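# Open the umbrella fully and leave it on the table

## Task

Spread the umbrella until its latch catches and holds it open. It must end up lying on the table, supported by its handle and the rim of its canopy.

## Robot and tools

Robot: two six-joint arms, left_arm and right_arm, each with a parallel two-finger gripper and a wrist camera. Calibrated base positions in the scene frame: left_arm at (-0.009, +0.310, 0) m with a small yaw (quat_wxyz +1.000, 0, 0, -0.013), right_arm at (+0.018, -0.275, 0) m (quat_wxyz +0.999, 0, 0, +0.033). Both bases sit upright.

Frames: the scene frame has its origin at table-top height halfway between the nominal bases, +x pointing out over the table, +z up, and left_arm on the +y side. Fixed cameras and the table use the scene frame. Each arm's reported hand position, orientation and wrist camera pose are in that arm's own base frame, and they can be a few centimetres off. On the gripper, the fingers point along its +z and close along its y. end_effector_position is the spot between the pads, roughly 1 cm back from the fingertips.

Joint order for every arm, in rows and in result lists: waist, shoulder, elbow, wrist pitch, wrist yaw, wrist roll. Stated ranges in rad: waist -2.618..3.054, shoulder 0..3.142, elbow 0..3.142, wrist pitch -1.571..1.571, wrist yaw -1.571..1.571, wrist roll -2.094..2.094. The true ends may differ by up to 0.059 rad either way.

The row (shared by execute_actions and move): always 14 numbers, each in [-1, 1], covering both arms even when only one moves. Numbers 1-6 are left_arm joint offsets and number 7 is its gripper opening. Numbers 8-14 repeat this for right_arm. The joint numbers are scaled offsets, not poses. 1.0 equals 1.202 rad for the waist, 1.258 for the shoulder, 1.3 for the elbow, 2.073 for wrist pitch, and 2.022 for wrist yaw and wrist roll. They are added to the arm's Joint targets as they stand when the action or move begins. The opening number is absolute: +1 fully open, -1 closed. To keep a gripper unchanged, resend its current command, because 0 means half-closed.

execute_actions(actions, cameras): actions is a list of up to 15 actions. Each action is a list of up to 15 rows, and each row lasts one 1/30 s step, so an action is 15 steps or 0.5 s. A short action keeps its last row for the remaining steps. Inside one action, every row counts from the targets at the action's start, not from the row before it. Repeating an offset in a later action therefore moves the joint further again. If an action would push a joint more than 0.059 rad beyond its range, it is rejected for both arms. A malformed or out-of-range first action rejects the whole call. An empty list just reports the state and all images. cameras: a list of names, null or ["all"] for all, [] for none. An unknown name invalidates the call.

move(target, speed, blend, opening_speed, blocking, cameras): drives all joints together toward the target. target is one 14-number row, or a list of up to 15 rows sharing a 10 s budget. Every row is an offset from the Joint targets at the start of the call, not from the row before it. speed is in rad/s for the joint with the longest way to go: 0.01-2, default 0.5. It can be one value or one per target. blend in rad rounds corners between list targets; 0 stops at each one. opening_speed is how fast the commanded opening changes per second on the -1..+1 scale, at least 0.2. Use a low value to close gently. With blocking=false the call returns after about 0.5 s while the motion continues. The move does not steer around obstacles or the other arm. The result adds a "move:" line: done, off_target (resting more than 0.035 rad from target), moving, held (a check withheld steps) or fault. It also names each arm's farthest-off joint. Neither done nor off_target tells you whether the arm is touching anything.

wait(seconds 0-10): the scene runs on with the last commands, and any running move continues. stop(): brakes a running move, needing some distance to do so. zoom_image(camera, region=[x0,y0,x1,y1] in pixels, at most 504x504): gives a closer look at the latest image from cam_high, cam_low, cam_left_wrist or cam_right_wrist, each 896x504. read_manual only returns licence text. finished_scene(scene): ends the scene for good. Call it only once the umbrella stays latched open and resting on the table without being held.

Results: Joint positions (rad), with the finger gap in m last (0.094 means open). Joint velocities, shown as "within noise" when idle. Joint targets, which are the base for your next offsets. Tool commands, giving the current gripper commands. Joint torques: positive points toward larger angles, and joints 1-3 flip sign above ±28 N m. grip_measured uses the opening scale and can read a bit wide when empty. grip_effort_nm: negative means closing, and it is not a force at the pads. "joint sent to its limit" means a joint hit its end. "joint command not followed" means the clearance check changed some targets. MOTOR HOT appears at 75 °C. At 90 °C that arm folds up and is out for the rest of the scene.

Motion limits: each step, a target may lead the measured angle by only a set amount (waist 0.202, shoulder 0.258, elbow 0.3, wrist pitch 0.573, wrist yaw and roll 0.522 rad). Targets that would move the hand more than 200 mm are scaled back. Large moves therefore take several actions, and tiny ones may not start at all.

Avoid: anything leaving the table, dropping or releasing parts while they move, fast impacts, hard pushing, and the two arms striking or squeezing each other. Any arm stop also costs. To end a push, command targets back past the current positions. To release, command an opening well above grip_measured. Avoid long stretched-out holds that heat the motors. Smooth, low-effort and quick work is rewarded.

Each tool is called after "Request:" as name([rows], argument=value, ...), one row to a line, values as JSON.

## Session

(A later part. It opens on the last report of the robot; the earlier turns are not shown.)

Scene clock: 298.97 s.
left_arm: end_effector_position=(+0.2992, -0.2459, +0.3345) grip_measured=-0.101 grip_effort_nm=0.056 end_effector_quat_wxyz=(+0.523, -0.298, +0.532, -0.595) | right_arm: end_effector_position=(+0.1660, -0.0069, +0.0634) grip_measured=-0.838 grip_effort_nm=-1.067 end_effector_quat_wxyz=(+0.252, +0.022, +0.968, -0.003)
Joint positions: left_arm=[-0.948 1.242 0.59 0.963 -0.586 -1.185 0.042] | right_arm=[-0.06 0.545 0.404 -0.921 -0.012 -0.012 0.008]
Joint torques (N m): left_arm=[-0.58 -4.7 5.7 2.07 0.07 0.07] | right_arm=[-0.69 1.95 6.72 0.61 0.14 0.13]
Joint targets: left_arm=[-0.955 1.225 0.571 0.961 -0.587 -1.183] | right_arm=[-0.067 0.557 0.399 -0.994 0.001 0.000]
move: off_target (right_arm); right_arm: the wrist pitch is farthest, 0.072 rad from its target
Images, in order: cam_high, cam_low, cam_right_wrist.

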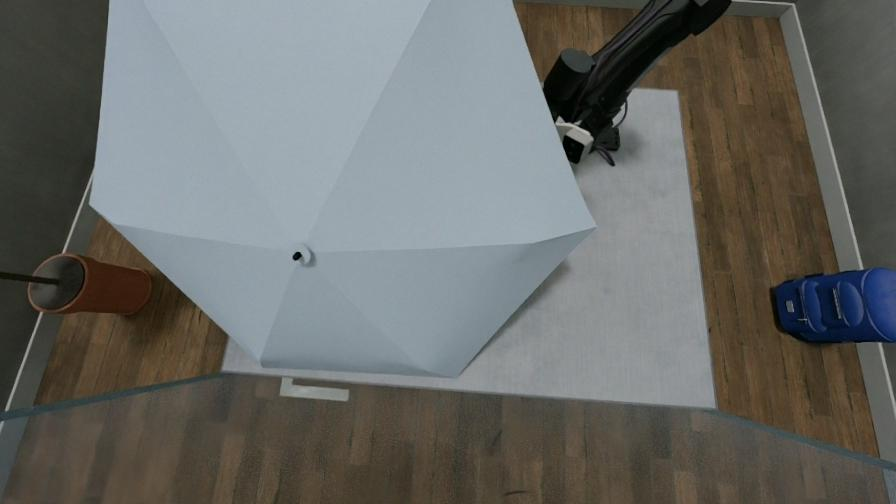

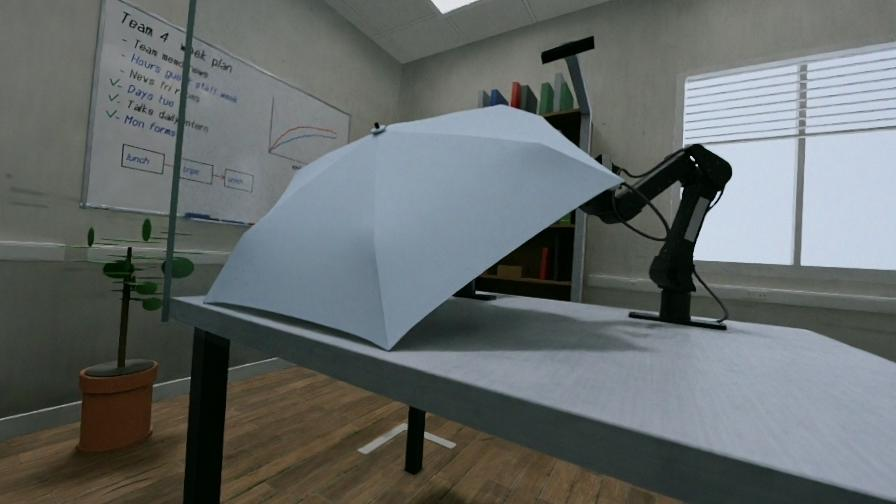

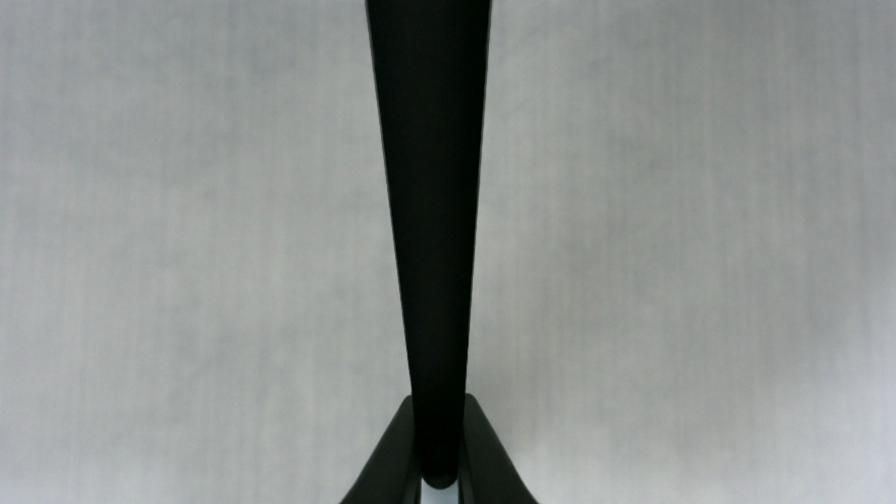

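Request:
move([
  [0,0,0,0,0,0,-0.1,0,0,0,0.02,0,0,-1],
  [0,0,0,0,0,0,-0.1,0,0,0,0.02,0,0,-0.5],
], speed=0.08, opening_speed=0.25)

Scene clock: 303.83 s.
left_arm: end_effector_position=(+0.2992, -0.2459, +0.3345) grip_measured=-0.101 grip_effort_nm=0.056 end_effector_quat_wxyz=(+0.523, -0.298, +0.532, -0.595) | right_arm: end_effector_position=(+0.1623, -0.0067, +0.0604) grip_measured=-0.502 grip_effort_nm=0.085 end_effector_quat_wxyz=(+0.240, +0.022, +0.970, -0.003)
Joint positions: left_arm=[-0.948 1.242 0.59 0.963 -0.586 -1.185 0.042] | right_arm=[-0.06 0.553 0.404 -0.936 -0.012 -0.011 0.023]
Joint torques (N m): left_arm=[-0.57 -4.7 5.7 2.07 0.07 0.07] | right_arm=[-0.72 1.25 6.72 1.07 0.13 0.13]
Joint targets: left_arm=[-0.955 1.225 0.571 0.961 -0.587 -1.183] | right_arm=[-0.067 0.556 0.399 -0.952 0.001 0.000]
move: done

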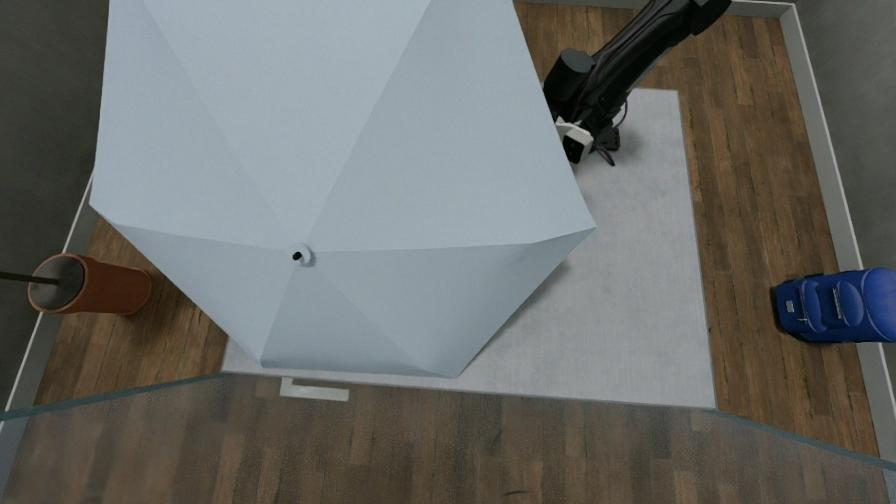

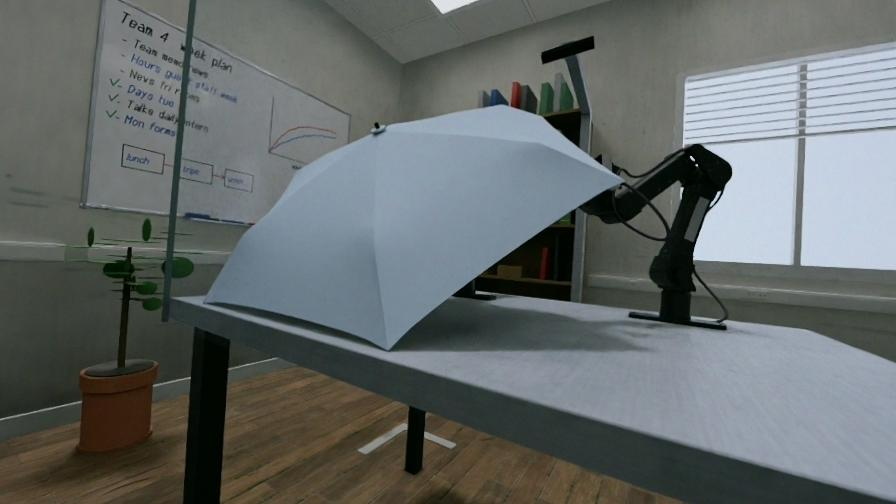

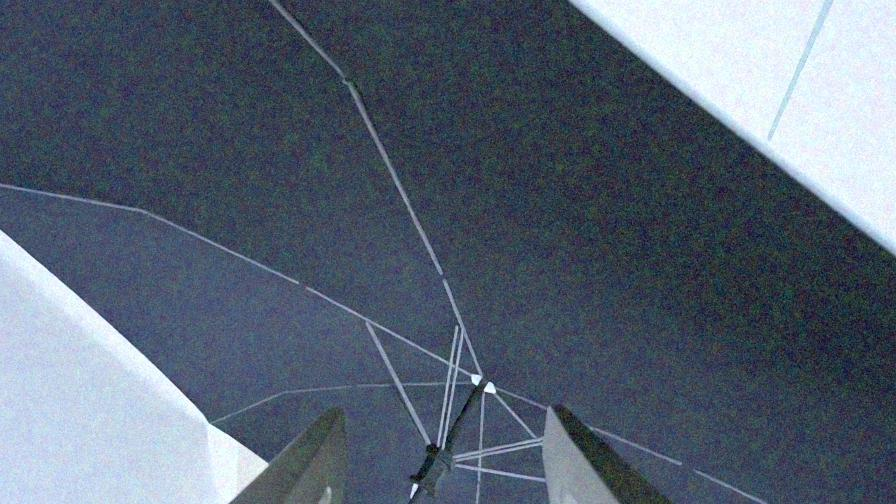

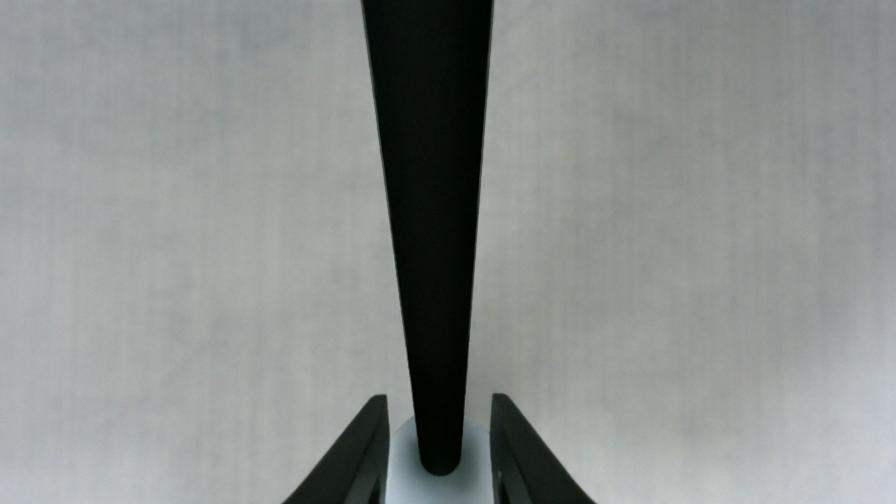

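Request:
move([
  [0,0,0,0,0,0,-0.1,0,0,0,0,0,0,0],
  [0,-0.26,-0.093,-0.044,0,0,-0.1,0,-0.07,0.293,-0.215,0,0,0],
], speed=0.3, opening_speed=0.5)

Scene clock: 312.10 s.
left_arm: end_effector_position=(+0.2573, -0.1869, +0.3728) grip_measured=-0.101 grip_effort_nm=0.061 end_effector_quat_wxyz=(+0.527, -0.304, +0.475, -0.636) | right_arm: end_effector_position=(+0.1161, -0.0039, +0.1406) grip_measured=-0.002 grip_effort_nm=0.085 end_effector_quat_wxyz=(+0.226, +0.023, +0.974, -0.002)
Joint positions: left_arm=[-0.948 0.909 0.471 0.891 -0.588 -1.185 0.042] | right_arm=[-0.06 0.483 0.75 -1.381 -0.012 -0.011 0.047]
Joint torques (N m): left_arm=[-0.55 -2.09 5.79 1.72 0.13 0.06] | right_arm=[-0.7 0.91 8.99 1.01 0.13 0.11]
Joint targets: left_arm=[-0.955 0.898 0.450 0.869 -0.587 -1.183] | right_arm=[-0.067 0.468 0.780 -1.398 0.001 0.000]
move: done

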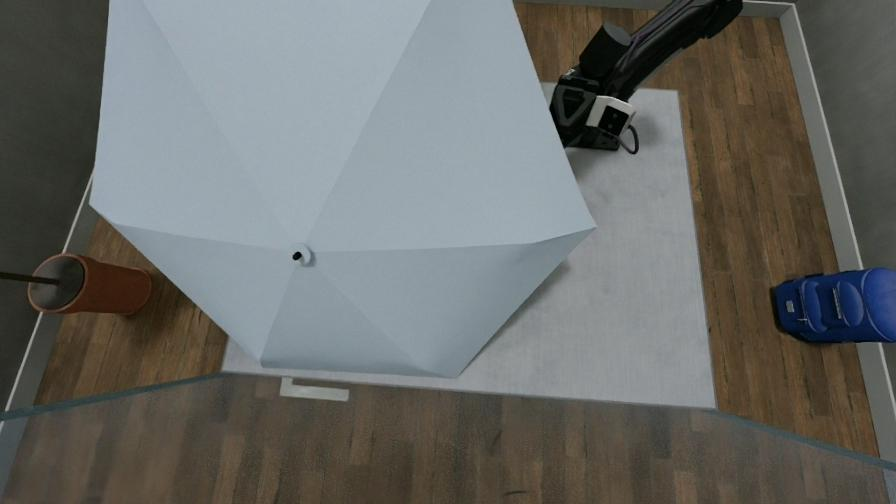

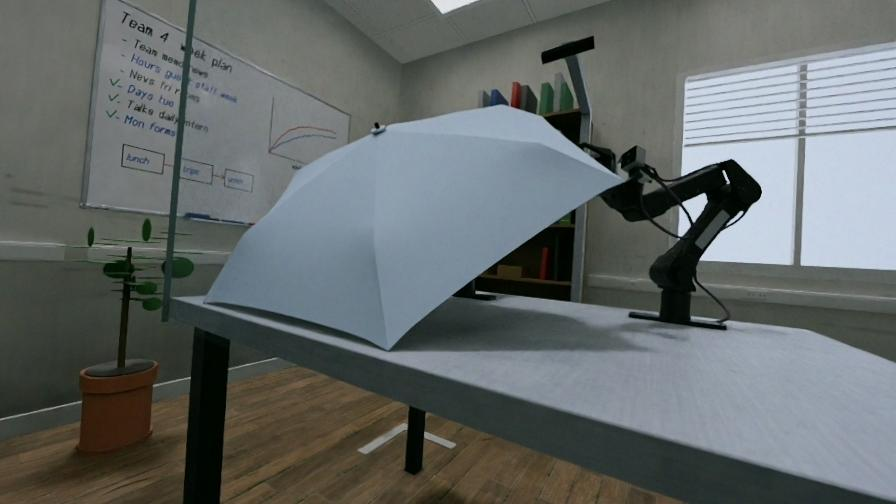

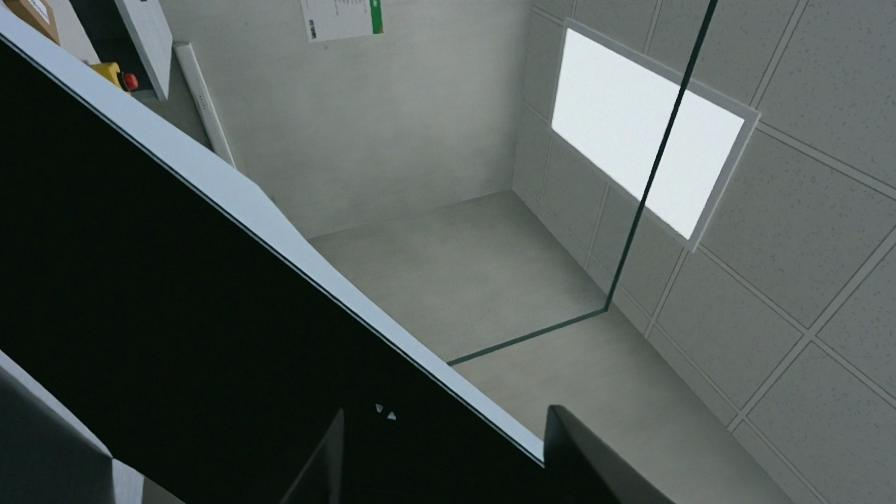

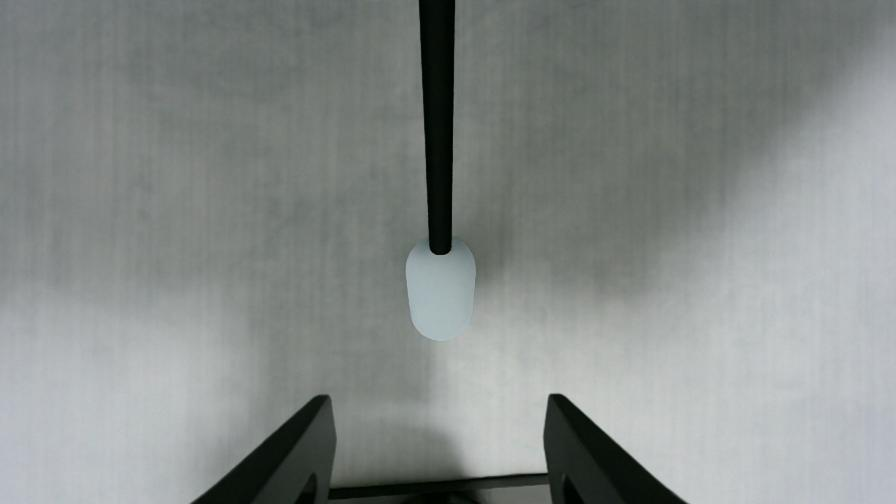

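Request:
finished_scene(scene=1)

The scene is finished: the task was done.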